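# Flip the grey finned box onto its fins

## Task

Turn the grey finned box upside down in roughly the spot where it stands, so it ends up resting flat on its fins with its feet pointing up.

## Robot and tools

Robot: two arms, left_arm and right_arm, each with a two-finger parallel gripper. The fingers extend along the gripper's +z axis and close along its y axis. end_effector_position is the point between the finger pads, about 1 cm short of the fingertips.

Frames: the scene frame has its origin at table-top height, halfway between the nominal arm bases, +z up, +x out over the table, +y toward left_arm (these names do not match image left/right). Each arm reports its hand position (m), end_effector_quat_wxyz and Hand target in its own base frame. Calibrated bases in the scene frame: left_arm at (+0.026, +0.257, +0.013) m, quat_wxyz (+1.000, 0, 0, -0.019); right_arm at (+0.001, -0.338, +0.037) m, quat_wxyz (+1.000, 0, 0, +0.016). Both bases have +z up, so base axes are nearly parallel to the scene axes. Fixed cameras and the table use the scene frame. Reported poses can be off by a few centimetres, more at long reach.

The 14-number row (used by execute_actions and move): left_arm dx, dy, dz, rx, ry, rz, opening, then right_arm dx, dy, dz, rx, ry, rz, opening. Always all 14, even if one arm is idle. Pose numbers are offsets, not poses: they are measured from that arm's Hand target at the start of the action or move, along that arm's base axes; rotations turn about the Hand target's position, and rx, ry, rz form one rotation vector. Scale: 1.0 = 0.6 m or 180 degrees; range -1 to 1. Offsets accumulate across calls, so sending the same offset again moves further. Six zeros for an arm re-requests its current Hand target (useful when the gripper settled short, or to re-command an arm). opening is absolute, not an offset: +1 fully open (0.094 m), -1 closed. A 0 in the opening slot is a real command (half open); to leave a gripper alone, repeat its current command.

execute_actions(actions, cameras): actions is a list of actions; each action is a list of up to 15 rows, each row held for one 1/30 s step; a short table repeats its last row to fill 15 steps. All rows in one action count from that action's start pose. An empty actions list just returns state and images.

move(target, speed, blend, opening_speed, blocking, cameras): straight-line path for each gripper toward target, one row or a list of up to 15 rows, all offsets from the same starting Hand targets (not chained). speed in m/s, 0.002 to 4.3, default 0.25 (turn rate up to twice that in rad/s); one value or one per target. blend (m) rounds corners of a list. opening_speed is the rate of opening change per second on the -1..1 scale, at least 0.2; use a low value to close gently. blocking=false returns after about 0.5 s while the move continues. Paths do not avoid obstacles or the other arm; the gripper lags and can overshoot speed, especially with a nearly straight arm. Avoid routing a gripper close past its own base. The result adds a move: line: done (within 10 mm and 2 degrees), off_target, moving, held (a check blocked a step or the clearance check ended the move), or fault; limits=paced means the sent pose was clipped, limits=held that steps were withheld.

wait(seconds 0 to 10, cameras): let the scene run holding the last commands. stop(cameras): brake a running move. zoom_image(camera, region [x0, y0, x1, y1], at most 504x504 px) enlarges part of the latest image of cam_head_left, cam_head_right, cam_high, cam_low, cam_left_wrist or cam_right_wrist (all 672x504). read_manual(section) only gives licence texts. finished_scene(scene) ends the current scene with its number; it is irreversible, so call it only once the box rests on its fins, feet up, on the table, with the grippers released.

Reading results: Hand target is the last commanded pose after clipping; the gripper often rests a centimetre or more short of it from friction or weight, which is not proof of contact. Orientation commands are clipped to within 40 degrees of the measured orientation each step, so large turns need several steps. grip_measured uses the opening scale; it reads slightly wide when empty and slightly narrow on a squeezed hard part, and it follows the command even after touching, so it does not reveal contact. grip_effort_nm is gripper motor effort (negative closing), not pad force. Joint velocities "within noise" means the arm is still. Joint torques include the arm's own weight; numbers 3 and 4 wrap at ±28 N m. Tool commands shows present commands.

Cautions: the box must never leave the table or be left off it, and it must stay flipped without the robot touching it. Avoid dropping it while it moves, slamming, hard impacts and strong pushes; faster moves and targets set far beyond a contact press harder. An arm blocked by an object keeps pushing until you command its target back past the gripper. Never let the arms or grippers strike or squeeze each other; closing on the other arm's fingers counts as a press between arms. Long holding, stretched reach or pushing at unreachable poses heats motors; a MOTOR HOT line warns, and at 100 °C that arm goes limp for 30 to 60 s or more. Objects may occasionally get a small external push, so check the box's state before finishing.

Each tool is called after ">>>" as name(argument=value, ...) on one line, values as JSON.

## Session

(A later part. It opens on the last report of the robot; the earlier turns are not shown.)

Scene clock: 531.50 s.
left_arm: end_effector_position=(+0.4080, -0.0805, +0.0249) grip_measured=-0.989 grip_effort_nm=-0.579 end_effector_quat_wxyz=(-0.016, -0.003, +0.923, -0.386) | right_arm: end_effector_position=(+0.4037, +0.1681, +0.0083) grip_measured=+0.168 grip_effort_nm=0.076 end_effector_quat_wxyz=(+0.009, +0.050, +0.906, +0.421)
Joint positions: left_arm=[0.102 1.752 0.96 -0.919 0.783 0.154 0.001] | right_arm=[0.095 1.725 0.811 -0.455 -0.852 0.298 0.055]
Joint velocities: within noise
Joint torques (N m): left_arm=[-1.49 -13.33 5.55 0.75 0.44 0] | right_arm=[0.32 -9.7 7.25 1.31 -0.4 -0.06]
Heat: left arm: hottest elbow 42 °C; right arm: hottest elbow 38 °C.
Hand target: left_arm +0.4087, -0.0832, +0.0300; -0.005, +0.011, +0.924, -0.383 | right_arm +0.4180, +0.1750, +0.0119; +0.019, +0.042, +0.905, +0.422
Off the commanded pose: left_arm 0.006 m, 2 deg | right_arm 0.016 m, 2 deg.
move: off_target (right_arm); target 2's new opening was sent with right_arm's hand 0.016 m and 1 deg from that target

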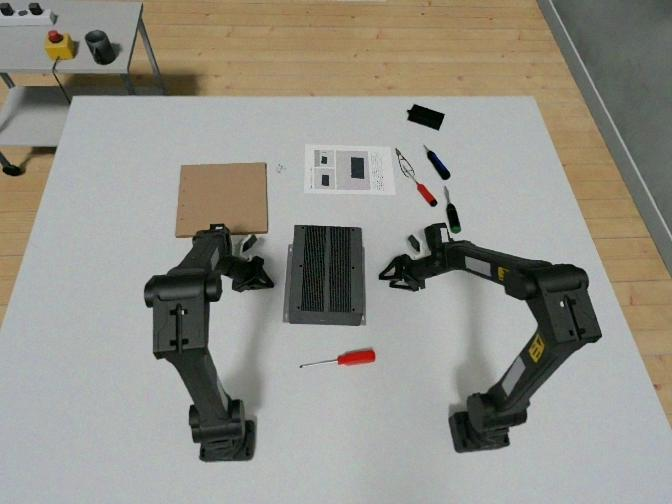

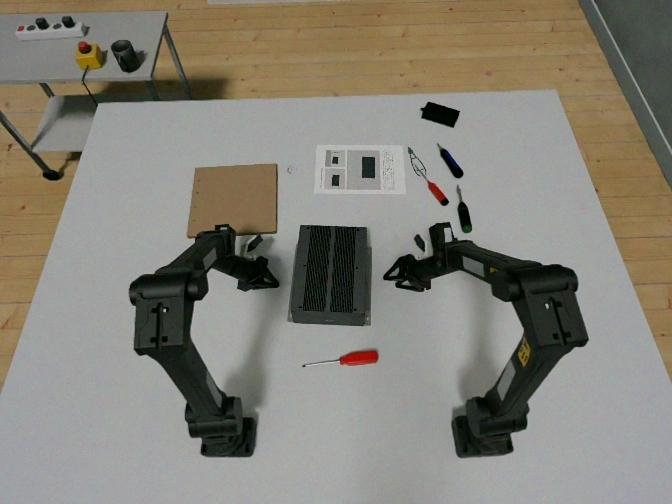

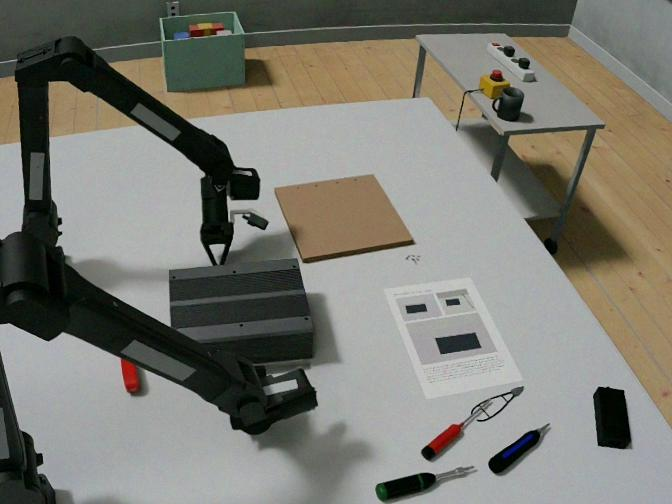

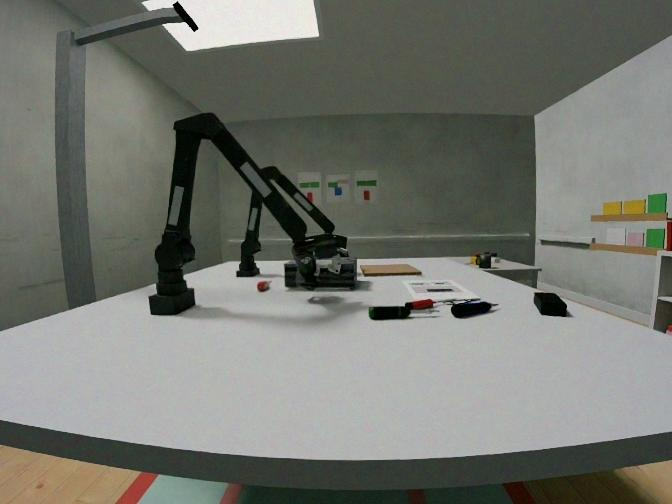

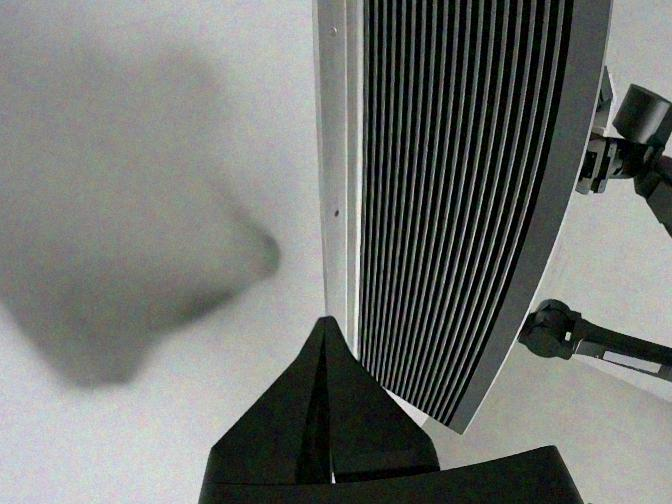

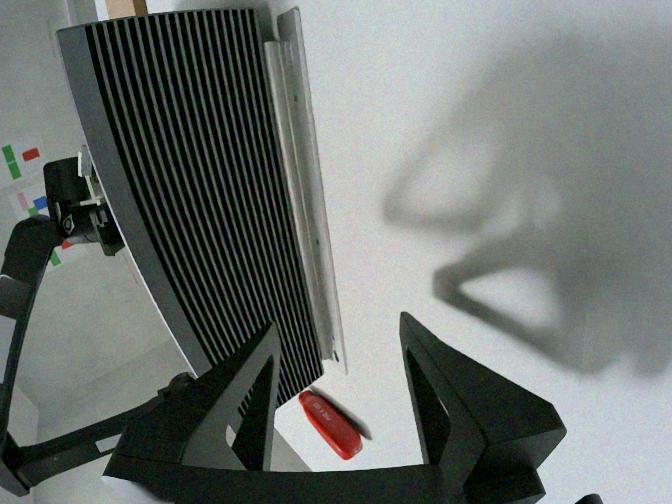

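>>> move(target=[0.042,-0.087,-0.03,0,0,0,-1,0.058,0.055,-0.023,0,0,0,0.17], speed=0.06)

Scene clock: 541.27 s.
left_arm: end_effector_position=(+0.4229, -0.1313, +0.0155) grip_measured=-0.989 grip_effort_nm=-0.579 end_effector_quat_wxyz=(-0.006, +0.012, +0.924, -0.382) | right_arm: end_effector_position=(+0.4382, +0.1994, -0.0057) grip_measured=+0.168 grip_effort_nm=0.071 end_effector_quat_wxyz=(+0.009, +0.050, +0.906, +0.420)
Joint positions: left_arm=[-0.022 1.771 0.96 -0.765 0.784 0.005 0.001] | right_arm=[0.16 1.823 0.904 -0.383 -0.835 0.392 0.055]
Joint velocities: within noise
Joint torques (N m): left_arm=[-1.49 -10.11 8.08 1.07 0.66 -0.28] | right_arm=[0.56 -11.81 7.62 1.39 -0.41 0.01]
Heat: left arm: hottest elbow 42 °C; right arm: hottest elbow 38 °C.
Hand target: left_arm +0.4339, -0.1353, +0.0118; -0.005, +0.011, +0.924, -0.383 | right_arm +0.4530, +0.2080, -0.0017; +0.020, +0.042, +0.905, +0.422
Off the commanded pose: left_arm 0.012 m, 0 deg | right_arm 0.017 m, 2 deg.
move: off_target (left_arm, right_arm)

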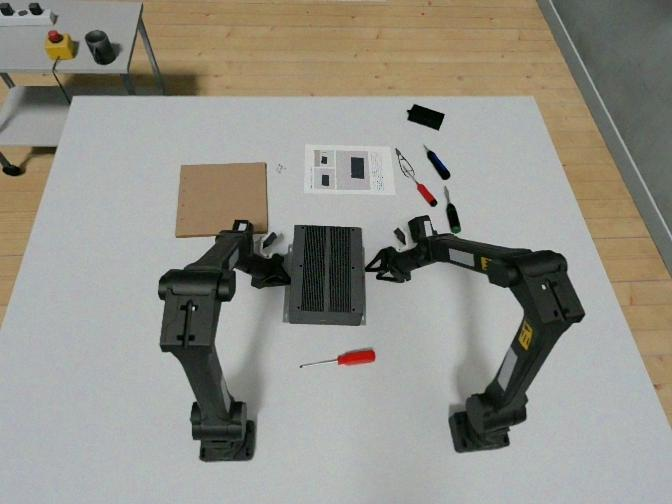

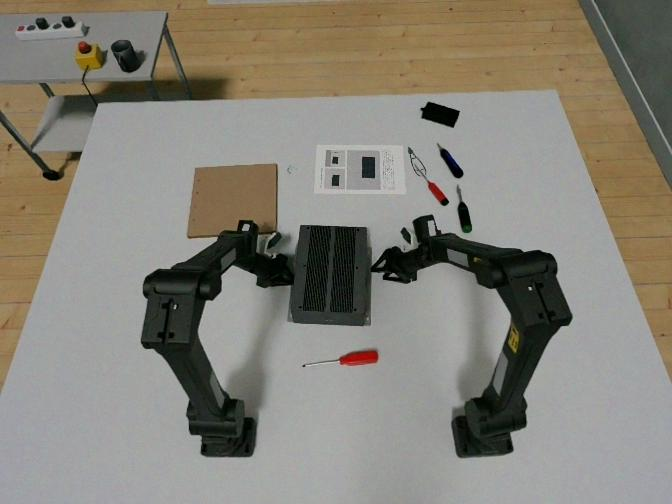

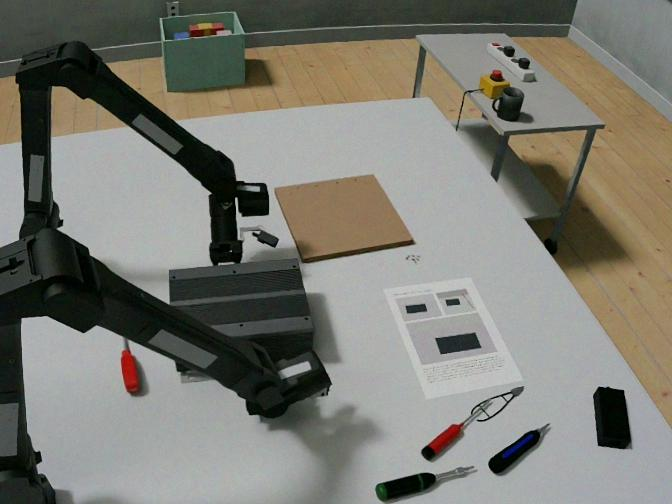

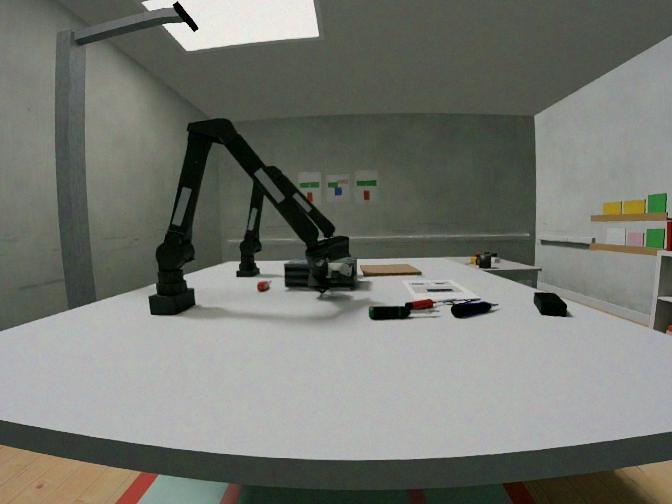

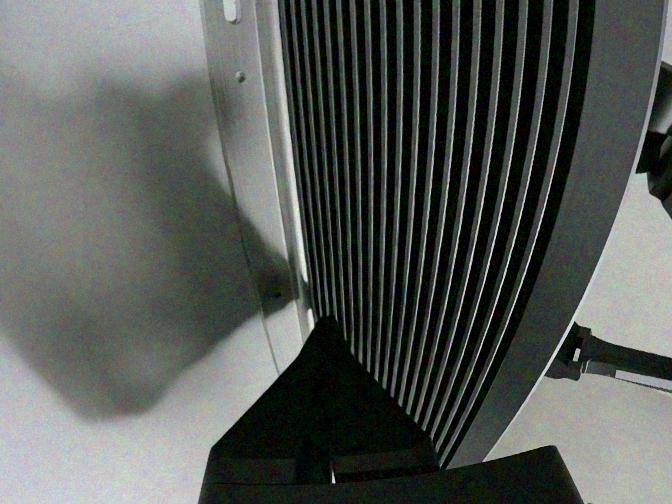

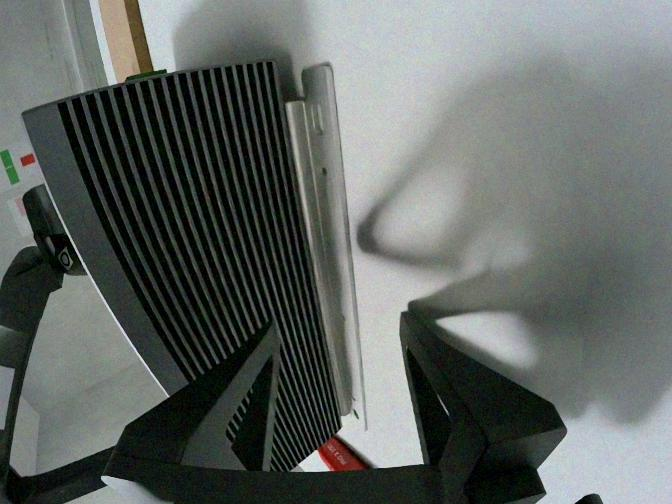

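>>> move(target=[0.02,-0.04,-0.015,0,0,0,-1,0.015,0.05,0,0,0,0,0.17], speed=0.05, cameras=["cam_left_wrist","cam_right_wrist","cam_low"])

>>> zoom_image(camera="cam_low", region=[270, 220, 380, 310])

Scene clock: 550.47 s.
left_arm: end_effector_position=(+0.4387, -0.1341, +0.0134) grip_measured=-0.989 grip_effort_nm=-0.574 end_effector_quat_wxyz=(+0.005, -0.007, +0.925, -0.379) | right_arm: end_effector_position=(+0.4464, +0.2153, -0.0078) grip_measured=+0.168 grip_effort_nm=0.081 end_effector_quat_wxyz=(+0.009, +0.062, +0.907, +0.415)
Joint positions: left_arm=[-0.03 1.785 0.977 -0.712 0.776 -0.066 0.001] | right_arm=[0.196 1.838 0.924 -0.343 -0.812 0.468 0.055]
Joint velocities: within noise
Joint torques (N m): left_arm=[-5.19 -9.05 8.44 1.58 0.9 -0.3] | right_arm=[2.43 -10.75 8.47 1.94 -0.55 0.11]
Heat: left arm: hottest elbow 42 °C; right arm: hottest elbow 38 °C.
Hand target: left_arm +0.4457, -0.1594, +0.0028; -0.005, +0.011, +0.924, -0.383 | right_arm +0.4619, +0.2381, -0.0018; +0.020, +0.042, +0.905, +0.422
Off the commanded pose: left_arm 0.028 m, 2 deg | right_arm 0.028 m, 3 deg.
move: off_target (left_arm, right_arm)
Images, in order (width x height): cam_low 672x504, cam_left_wrist 672x504, cam_right_wrist 672x504.

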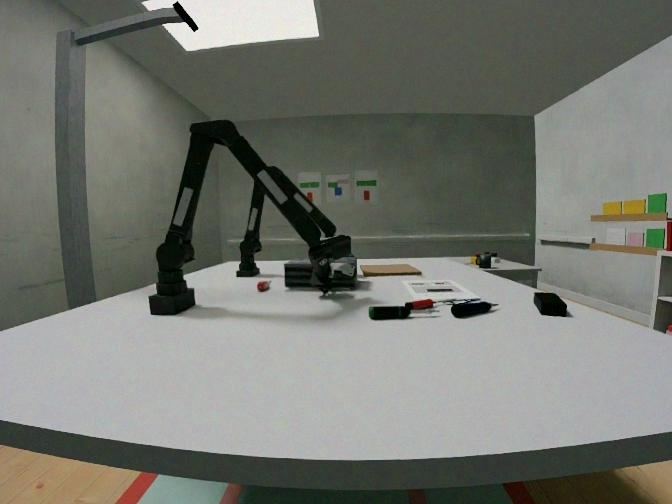

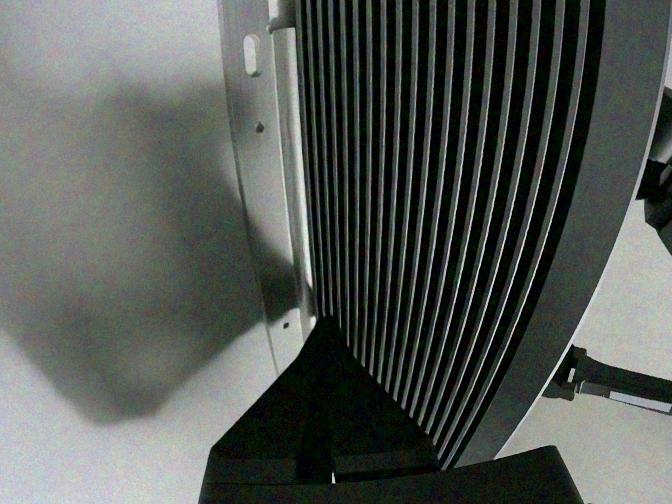

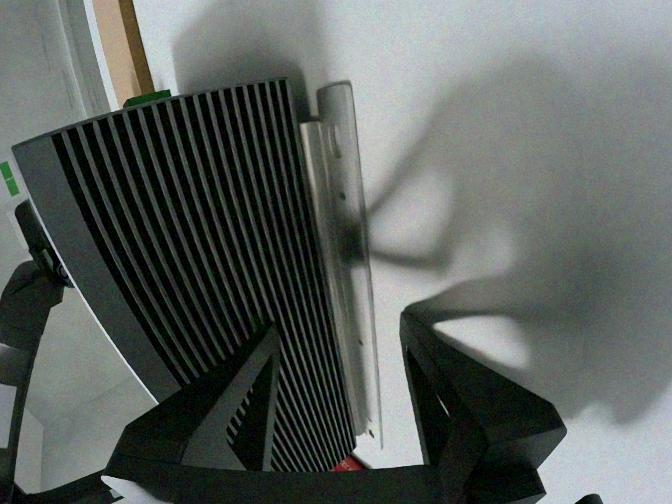

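Scaled by 4.582.

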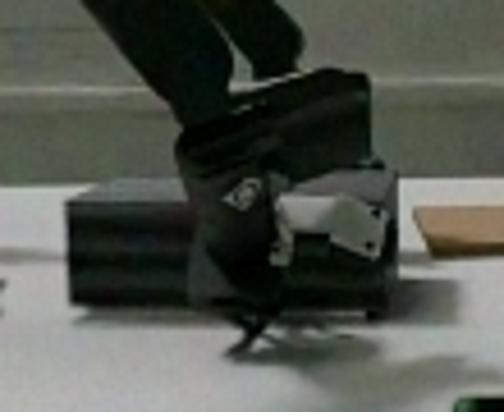

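>>> move(target=[0.0,-0.09,0,0,0,0,-1,0.0,0.07,0.01,0,0,0,0.17], speed=0.06, cameras=["cam_left_wrist","cam_right_wrist","cam_head_left"])

Scene clock: 559.40 s.
left_arm: end_effector_position=(+0.4548, -0.1365, +0.0139) grip_measured=-0.989 grip_effort_nm=-0.579 end_effector_quat_wxyz=(+0.021, -0.050, +0.930, -0.364) | right_arm: end_effector_position=(+0.4533, +0.2160, -0.0078) grip_measured=+0.167 grip_effort_nm=0.144 end_effector_quat_wxyz=(+0.009, +0.102, +0.909, +0.405)
Joint positions: left_arm=[-0.045 1.777 0.977 -0.629 0.736 -0.206 0.001] | right_arm=[0.204 1.833 0.924 -0.313 -0.773 0.571 0.055]
Joint velocities: within noise
Joint torques (N m): left_arm=[-13.1 -9.7 7.17 2.41 2 -0.32] | right_arm=[8.23 -11.99 9.02 3.28 -0.89 0.16]
Heat: left arm: hottest elbow 42 °C; right arm: hottest elbow 38 °C.
Hand target: left_arm +0.4457, -0.2134, +0.0028; -0.005, +0.011, +0.924, -0.383 | right_arm +0.4619, +0.2801, +0.0042; +0.019, +0.042, +0.906, +0.422
Off the commanded pose: left_arm 0.078 m, 8 deg | right_arm 0.066 m, 7 deg.
move: off_target (left_arm, right_arm)
Images, in order (width x height): cam_head_left 672x504, cam_left_wrist 672x504, cam_right_wrist 672x504.

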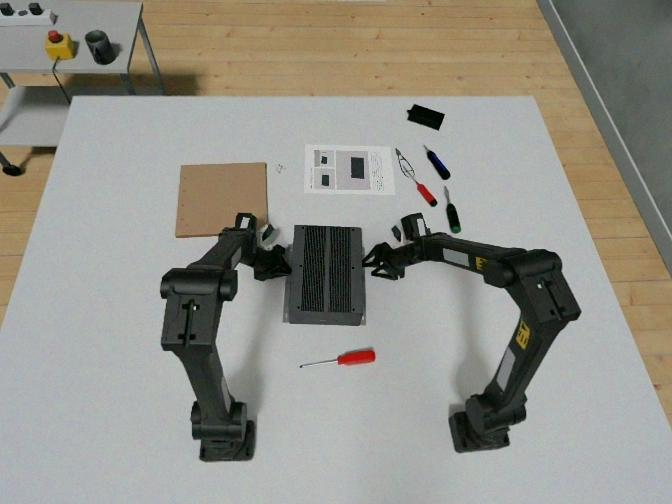

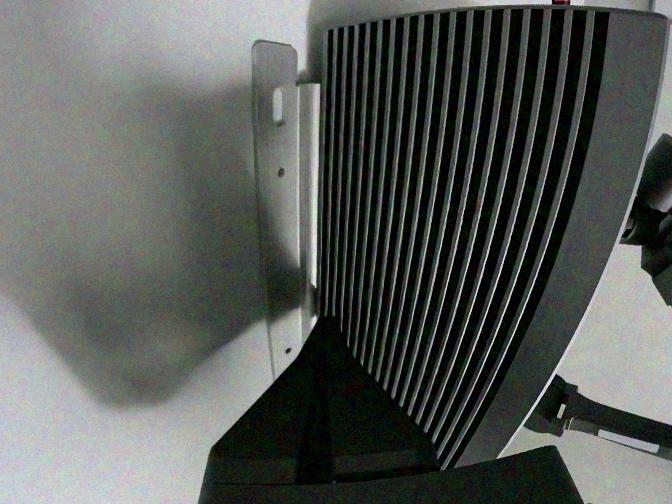

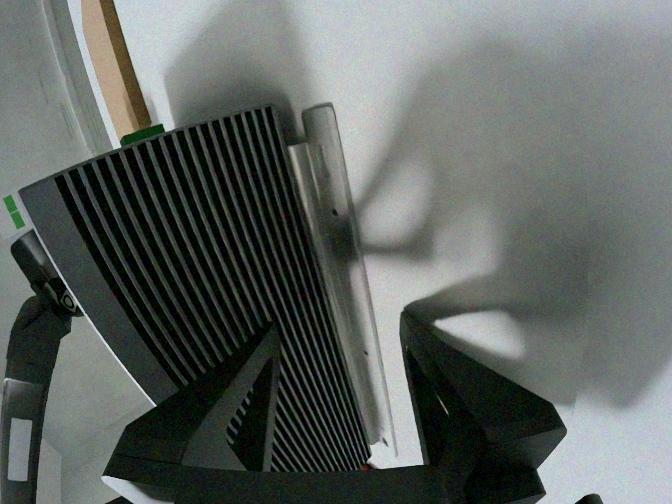

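>>> move(target=[-0.02,0,0,0,0,0,-1,-0.02,0.05,0.13,0,0,0,0.17], speed=0.06, cameras=["cam_left_wrist","cam_right_wrist","cam_head_left","cam_low"])

Scene clock: 566.30 s.
left_arm: end_effector_position=(+0.4551, -0.1373, +0.0142) grip_measured=-0.989 grip_effort_nm=-0.574 end_effector_quat_wxyz=(+0.031, -0.045, +0.931, -0.362) | right_arm: end_effector_position=(+0.4384, +0.2165, +0.0058) grip_measured=+0.167 grip_effort_nm=0.149 end_effector_quat_wxyz=(-0.014, +0.148, +0.923, +0.356)
Joint positions: left_arm=[-0.049 1.768 0.966 -0.603 0.728 -0.21 0.001] | right_arm=[0.239 1.762 0.921 -0.428 -0.673 0.664 0.055]
Joint velocities: within noise
Joint torques (N m): left_arm=[-12.92 -10.4 5.55 2.15 2.27 -0.36] | right_arm=[10.7 -19.78 10.66 2.28 -4.35 -0.1]
Heat: left arm: hottest elbow 42 °C; right arm: hottest elbow 38 °C.
Hand target: left_arm +0.4338, -0.2133, +0.0028; -0.005, +0.011, +0.924, -0.383 | right_arm +0.4500, +0.3099, +0.0823; +0.020, +0.042, +0.905, +0.422
Off the commanded pose: left_arm 0.080 m, 8 deg | right_arm 0.121 m, 15 deg.
move: off_target (left_arm, right_arm)
Images, in order (width x height): cam_head_left 672x504, cam_low 672x504, cam_left_wrist 672x504, cam_right_wrist 672x504.

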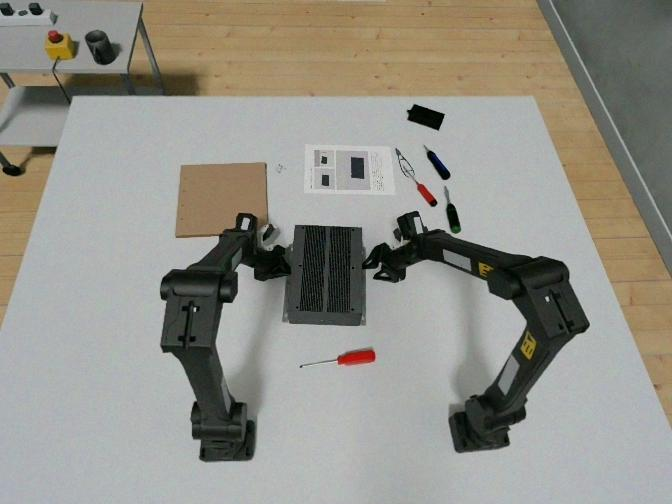

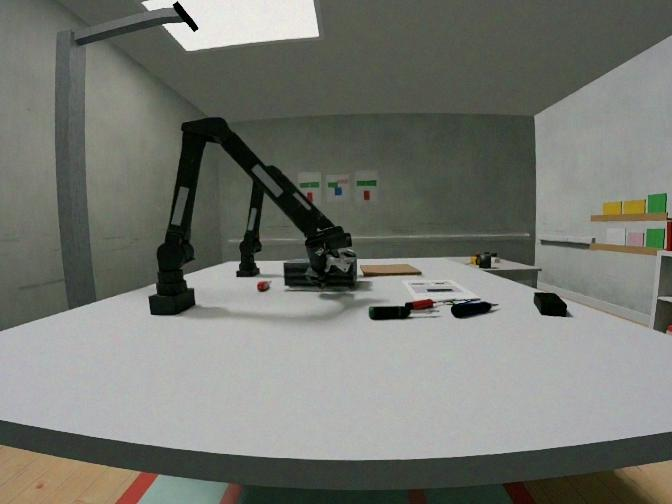

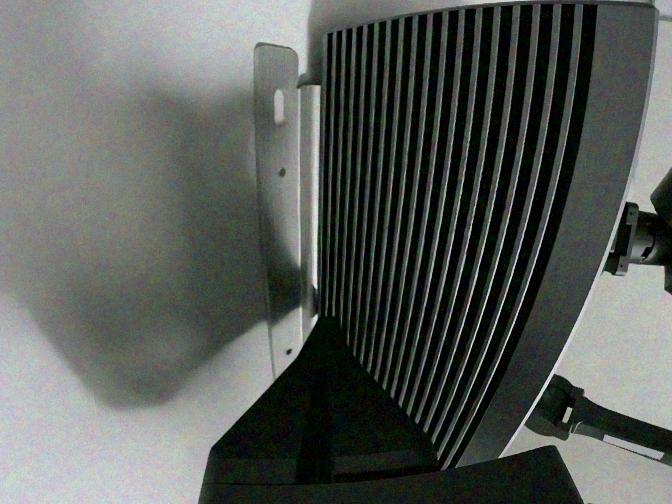

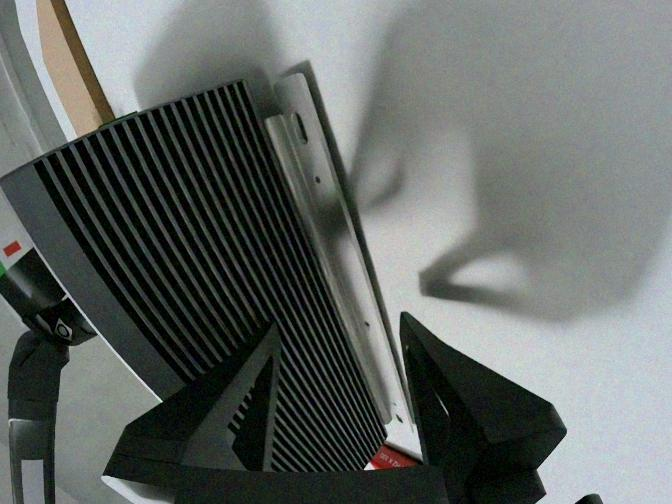

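>>> move(target=[0,0,0,0,0,0,-1,-0.02,0.0,0.06,0,0,0,0.17], speed=0.05, cameras=["cam_left_wrist","cam_right_wrist","cam_head_left","cam_low"])

Scene clock: 574.50 s.
left_arm: end_effector_position=(+0.4581, -0.1373, +0.0122) grip_measured=-0.989 grip_effort_nm=-0.574 end_effector_quat_wxyz=(+0.040, -0.041, +0.934, -0.352) | right_arm: end_effector_position=(+0.4213, +0.2218, +0.0594) grip_measured=+0.166 grip_effort_nm=0.193 end_effector_quat_wxyz=(-0.009, +0.136, +0.921, +0.365)
Joint positions: left_arm=[-0.055 1.768 0.964 -0.584 0.705 -0.211 0.001] | right_arm=[0.255 1.619 0.906 -0.529 -0.684 0.667 0.055]
Joint velocities: within noise
Joint torques (N m): left_arm=[-12.34 -10.17 5.85 1.39 3.1 -0.34] | right_arm=[10.34 -14.15 12.88 2.99 -3.54 0.03]
Heat: left arm: hottest elbow 41 °C; right arm: hottest wrist yaw 43 °C.
Hand target: left_arm +0.4338, -0.2134, +0.0029; -0.005, +0.011, +0.924, -0.383 | right_arm +0.4379, +0.3101, +0.1182; +0.019, +0.042, +0.905, +0.422
Off the commanded pose: left_arm 0.080 m, 9 deg | right_arm 0.107 m, 13 deg.
move: off_target (left_arm, right_arm)
Images, in order (width x height): cam_head_left 672x504, cam_low 672x504, cam_left_wrist 672x504, cam_right_wrist 672x504.

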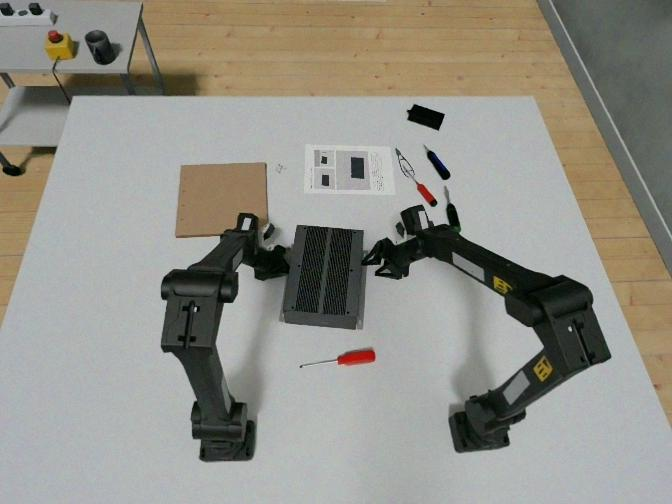

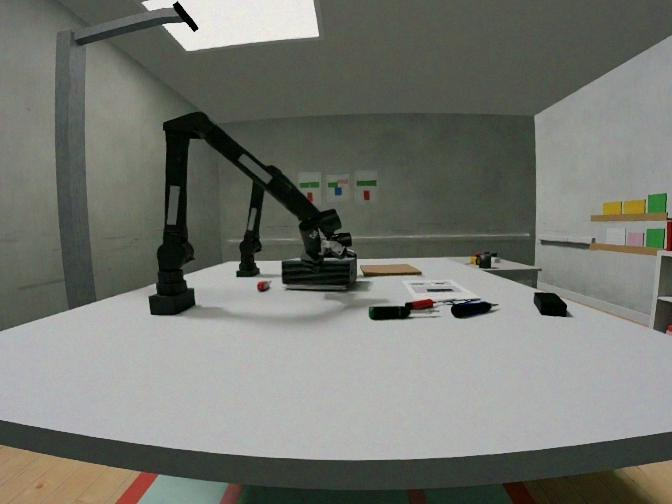

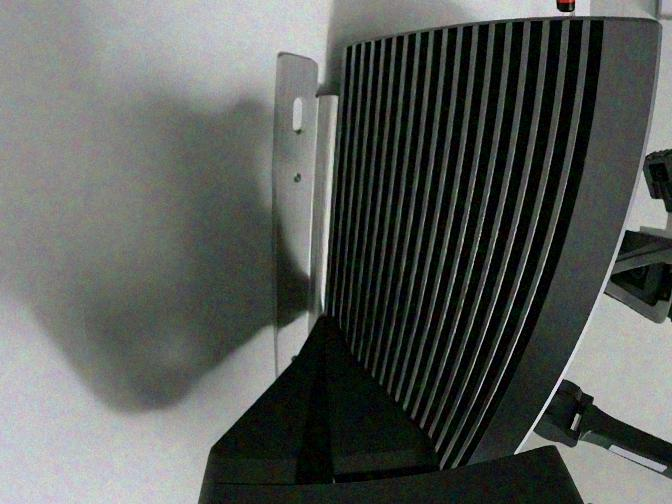

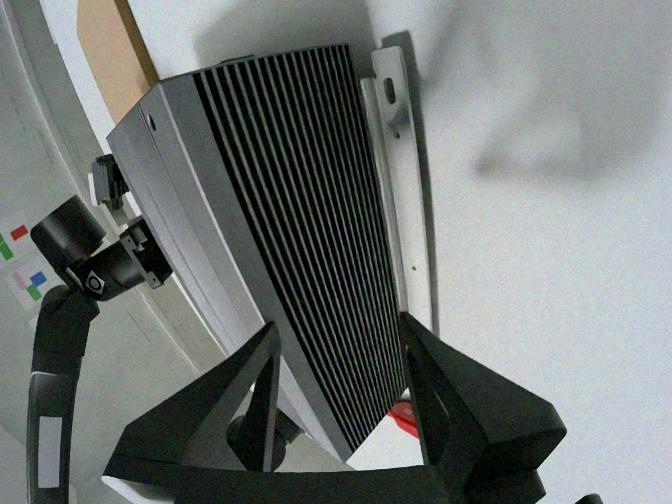

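>>> move(target=[[0,0,0,0,0,0,-1,0,-0.18,0,0,0,0,0.17],[0,0,0,0,0,0,-1,0.02,-0.18,-0.205,0,0,0,0.17],[0,-0.04,0,0,0,0,-1,0.02,0.05,-0.205,0,0,0,0.17],[0,-0.06,0,0,0,0,-1,0.02,0.1,-0.19,0,0,0,0.17]], speed=0.07, cameras=["cam_left_wrist","cam_right_wrist","cam_head_left","cam_low"])

Scene clock: 590.07 s.
left_arm: end_effector_position=(+0.4604, -0.1494, +0.0107) grip_measured=-0.989 grip_effort_nm=-0.579 end_effector_quat_wxyz=(+0.036, -0.064, +0.933, -0.352) | right_arm: end_effector_position=(+0.4661, +0.2400, +0.0466) grip_measured=+0.173 grip_effort_nm=-0.164 end_effector_quat_wxyz=(+0.069, +0.115, +0.902, +0.411)
Joint positions: left_arm=[-0.083 1.769 0.96 -0.543 0.695 -0.3 0.001] | right_arm=[0.264 1.705 0.901 -0.216 -0.699 0.722 0.055]
Joint velocities: within noise
Joint torques (N m): left_arm=[-16.03 -10.46 5.86 2.22 3.02 -0.39] | right_arm=[17.26 -1.79 9.95 4.44 -0.4 0.52]
Heat: left arm: hottest wrist yaw 46 °C; right arm: hottest wrist yaw 43 °C.
Hand target: left_arm +0.4338, -0.2494, +0.0028; -0.005, +0.011, +0.924, -0.383 | right_arm +0.4498, +0.3700, +0.0041; +0.019, +0.042, +0.906, +0.422
Off the commanded pose: left_arm 0.104 m, 10 deg | right_arm 0.138 m, 10 deg.
move: off_target (left_arm, right_arm)
Images, in order (width x height): cam_head_left 672x504, cam_low 672x504, cam_left_wrist 672x504, cam_right_wrist 672x504.

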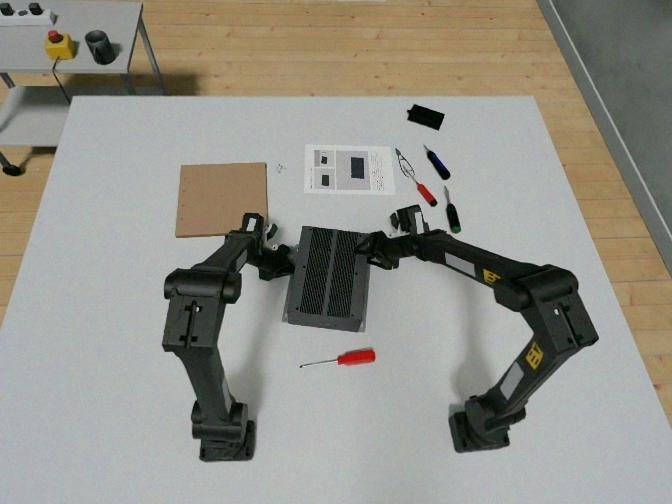

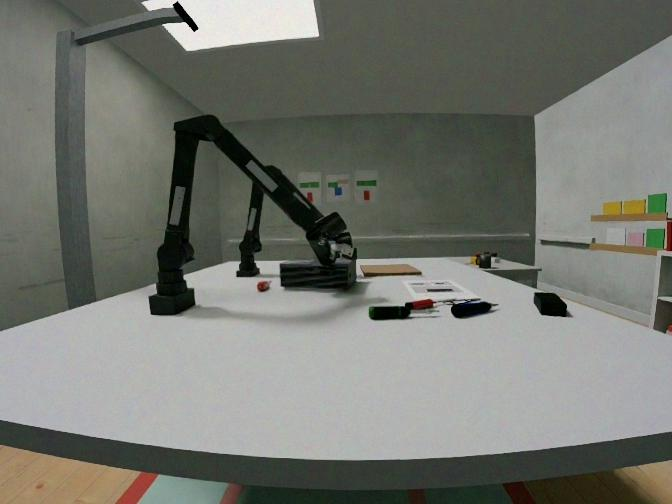

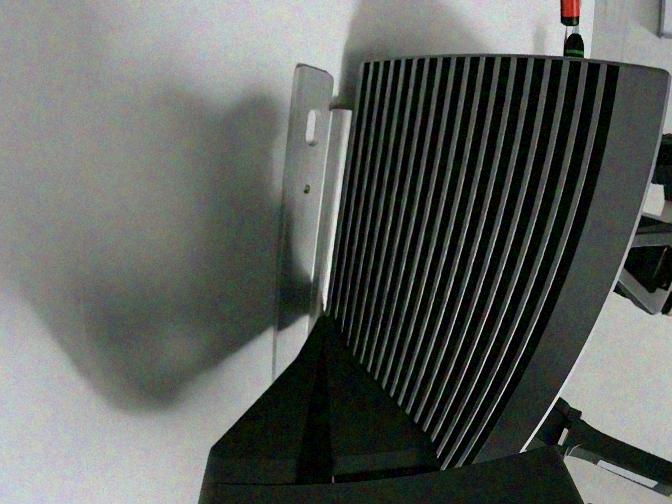

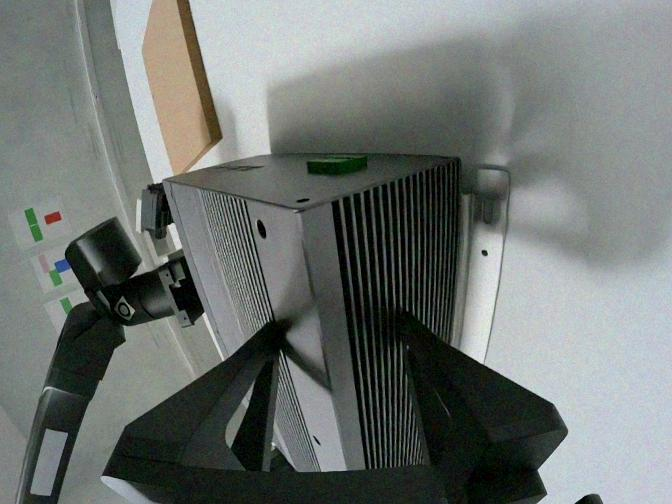

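>>> move(target=[[0,0.06,0,0,0,0,-1,-0.01,-0.3,0.13,0,0,0,0.17],[0,0.06,0,0,0,0,-1,-0.02,-0.32,0.0,0,0,0,0.17]], speed=0.12, cameras=["cam_left_wrist","cam_right_wrist","cam_head_left"])

Scene clock: 599.17 s.
left_arm: end_effector_position=(+0.4438, -0.1878, +0.0106) grip_measured=-0.989 grip_effort_nm=-0.574 end_effector_quat_wxyz=(+0.018, -0.013, +0.927, -0.374) | right_arm: end_effector_position=(+0.4310, +0.1909, +0.0458) grip_measured=+0.171 grip_effort_nm=-0.085 end_effector_quat_wxyz=(+0.021, +0.030, +0.896, +0.444)
Joint positions: left_arm=[-0.155 1.78 0.958 -0.544 0.744 -0.263 0.001] | right_arm=[0.13 1.704 0.897 -0.495 -0.891 0.328 0.055]
Joint velocities: within noise
Joint torques (N m): left_arm=[-4.95 -10.29 7.12 0.66 1.54 -0.04] | right_arm=[-2.43 -5.13 5.31 2.89 1.28 -0.3]
Heat: left arm: hottest wrist yaw 47 °C; right arm: hottest elbow 41 °C.
Hand target: left_arm +0.4338, -0.2134, +0.0029; -0.005, +0.011, +0.924, -0.383 | right_arm +0.4380, +0.1779, +0.0042; +0.020, +0.042, +0.906, +0.422
Off the commanded pose: left_arm 0.029 m, 4 deg | right_arm 0.044 m, 3 deg.
move: off_target (left_arm, right_arm)
Images, in order (width x height): cam_head_left 672x504, cam_left_wrist 672x504, cam_right_wrist 672x504.

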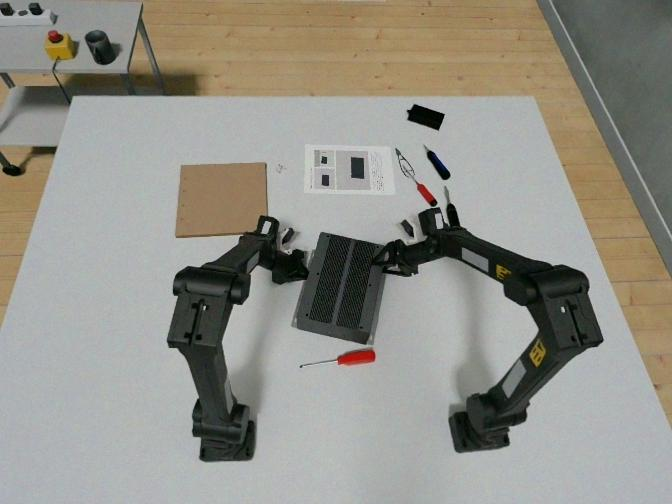

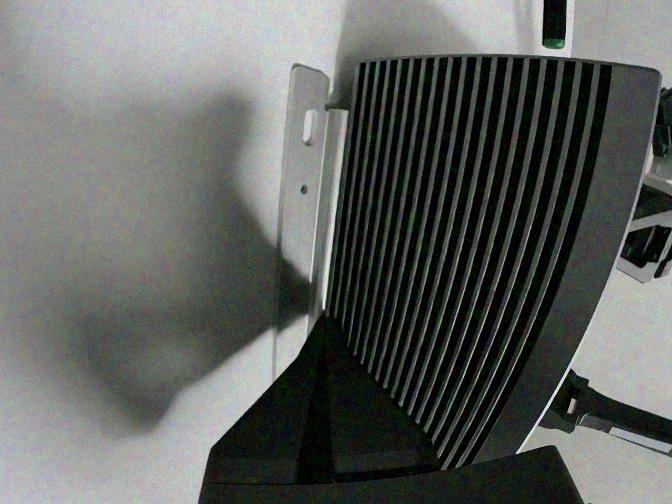

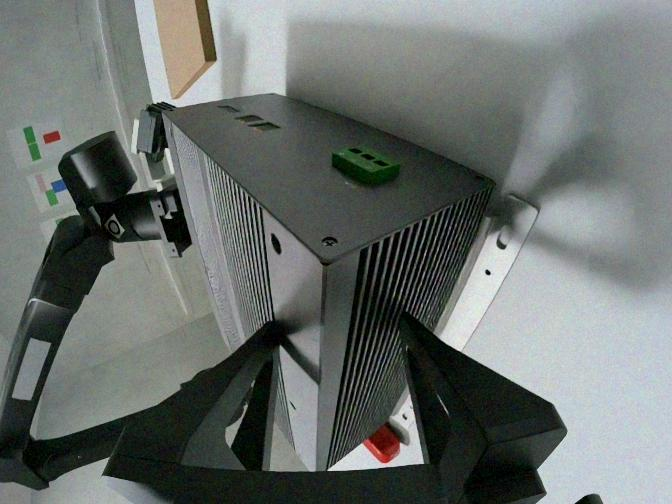

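>>> move(target=[[0,0.18,0.02,0,0,0,-1,-0.01,0,0.13,0,0,0,0.17],[0,0.2,0.05,0,0,0,-1,-0.01,-0.12,0.12,0,0,0,0.17]], speed=0.12)

Scene clock: 606.67 s.
left_arm: end_effector_position=(+0.4185, -0.0982, +0.0214) grip_measured=-0.989 grip_effort_nm=-0.574 end_effector_quat_wxyz=(-0.024, +0.003, +0.923, -0.384) | right_arm: end_effector_position=(+0.4159, +0.1108, +0.0691) grip_measured=+0.171 grip_effort_nm=-0.085 end_effector_quat_wxyz=(+0.007, +0.045, +0.906, +0.420)
Joint positions: left_arm=[0.057 1.78 0.991 -0.904 0.783 0.113 0.001] | right_arm=[-0.048 1.642 0.931 -0.838 -0.868 0.062 0.055]
Joint velocities: left_arm=[-0.044 -0.015 0.002 -0.012 0.022 -0.037 0.001] | right_arm=[within noise]
Joint torques (N m): left_arm=[0.03 -12.98 8.46 0.1 0.52 0.01] | right_arm=[-1.49 -10.05 8.7 0.29 -0.77 -0.13]
Heat: left arm: hottest wrist yaw 44 °C; right arm: hottest elbow 41 °C.
Hand target: left_arm +0.4338, -0.0934, +0.0329; -0.005, +0.011, +0.924, -0.383 | right_arm +0.4320, +0.1059, +0.0763; +0.020, +0.042, +0.905, +0.422
Off the commanded pose: left_arm 0.020 m, 2 deg | right_arm 0.018 m, 2 deg.
move: off_target (left_arm, right_arm)

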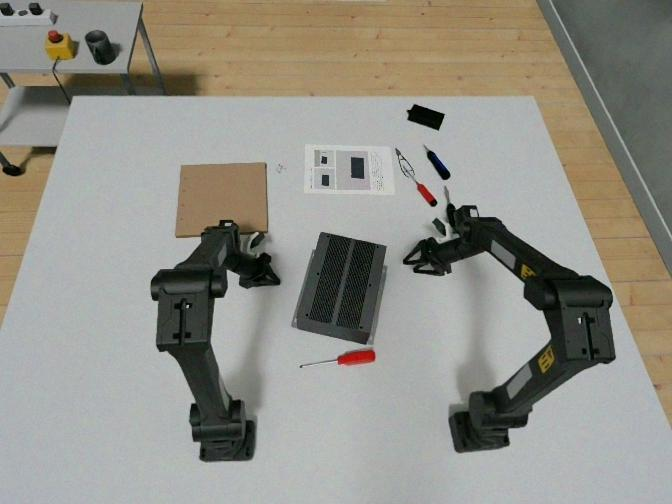

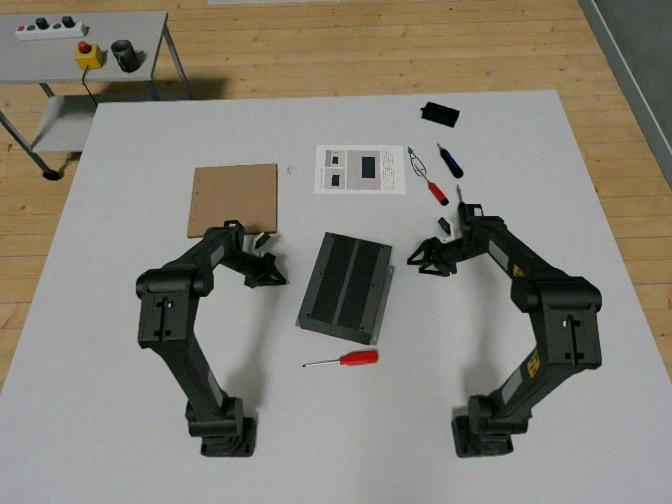

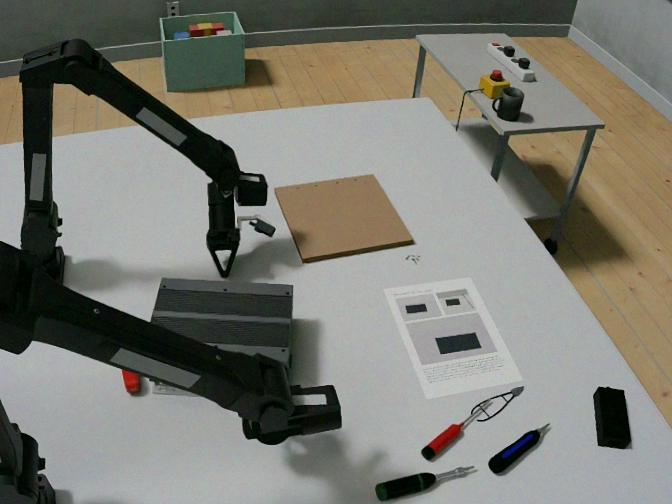

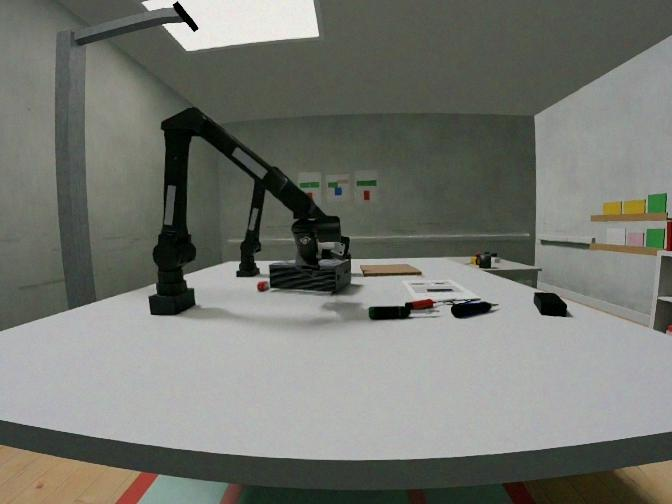

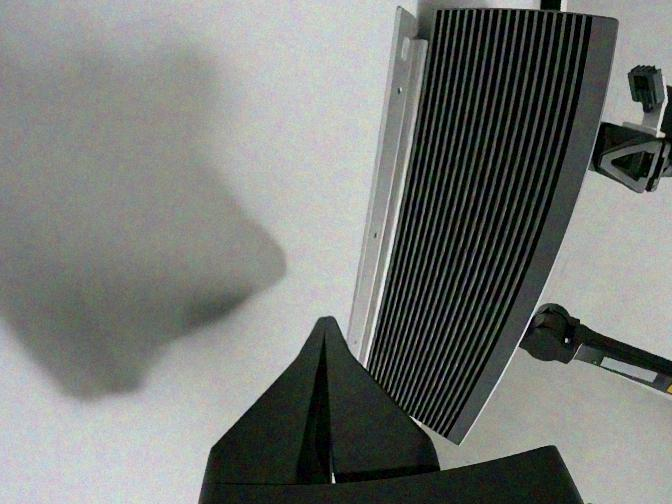

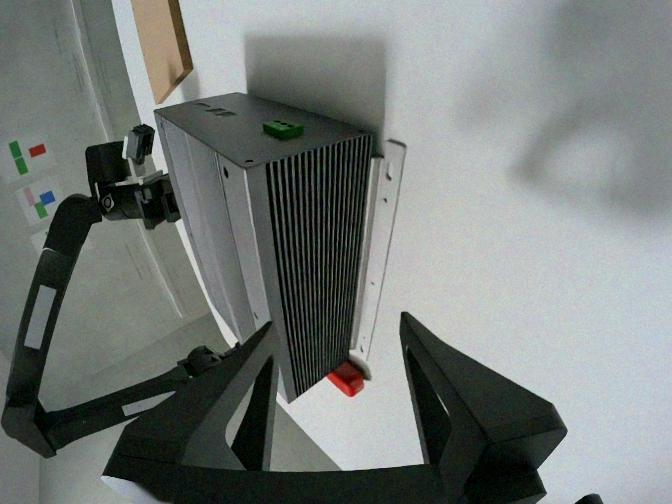

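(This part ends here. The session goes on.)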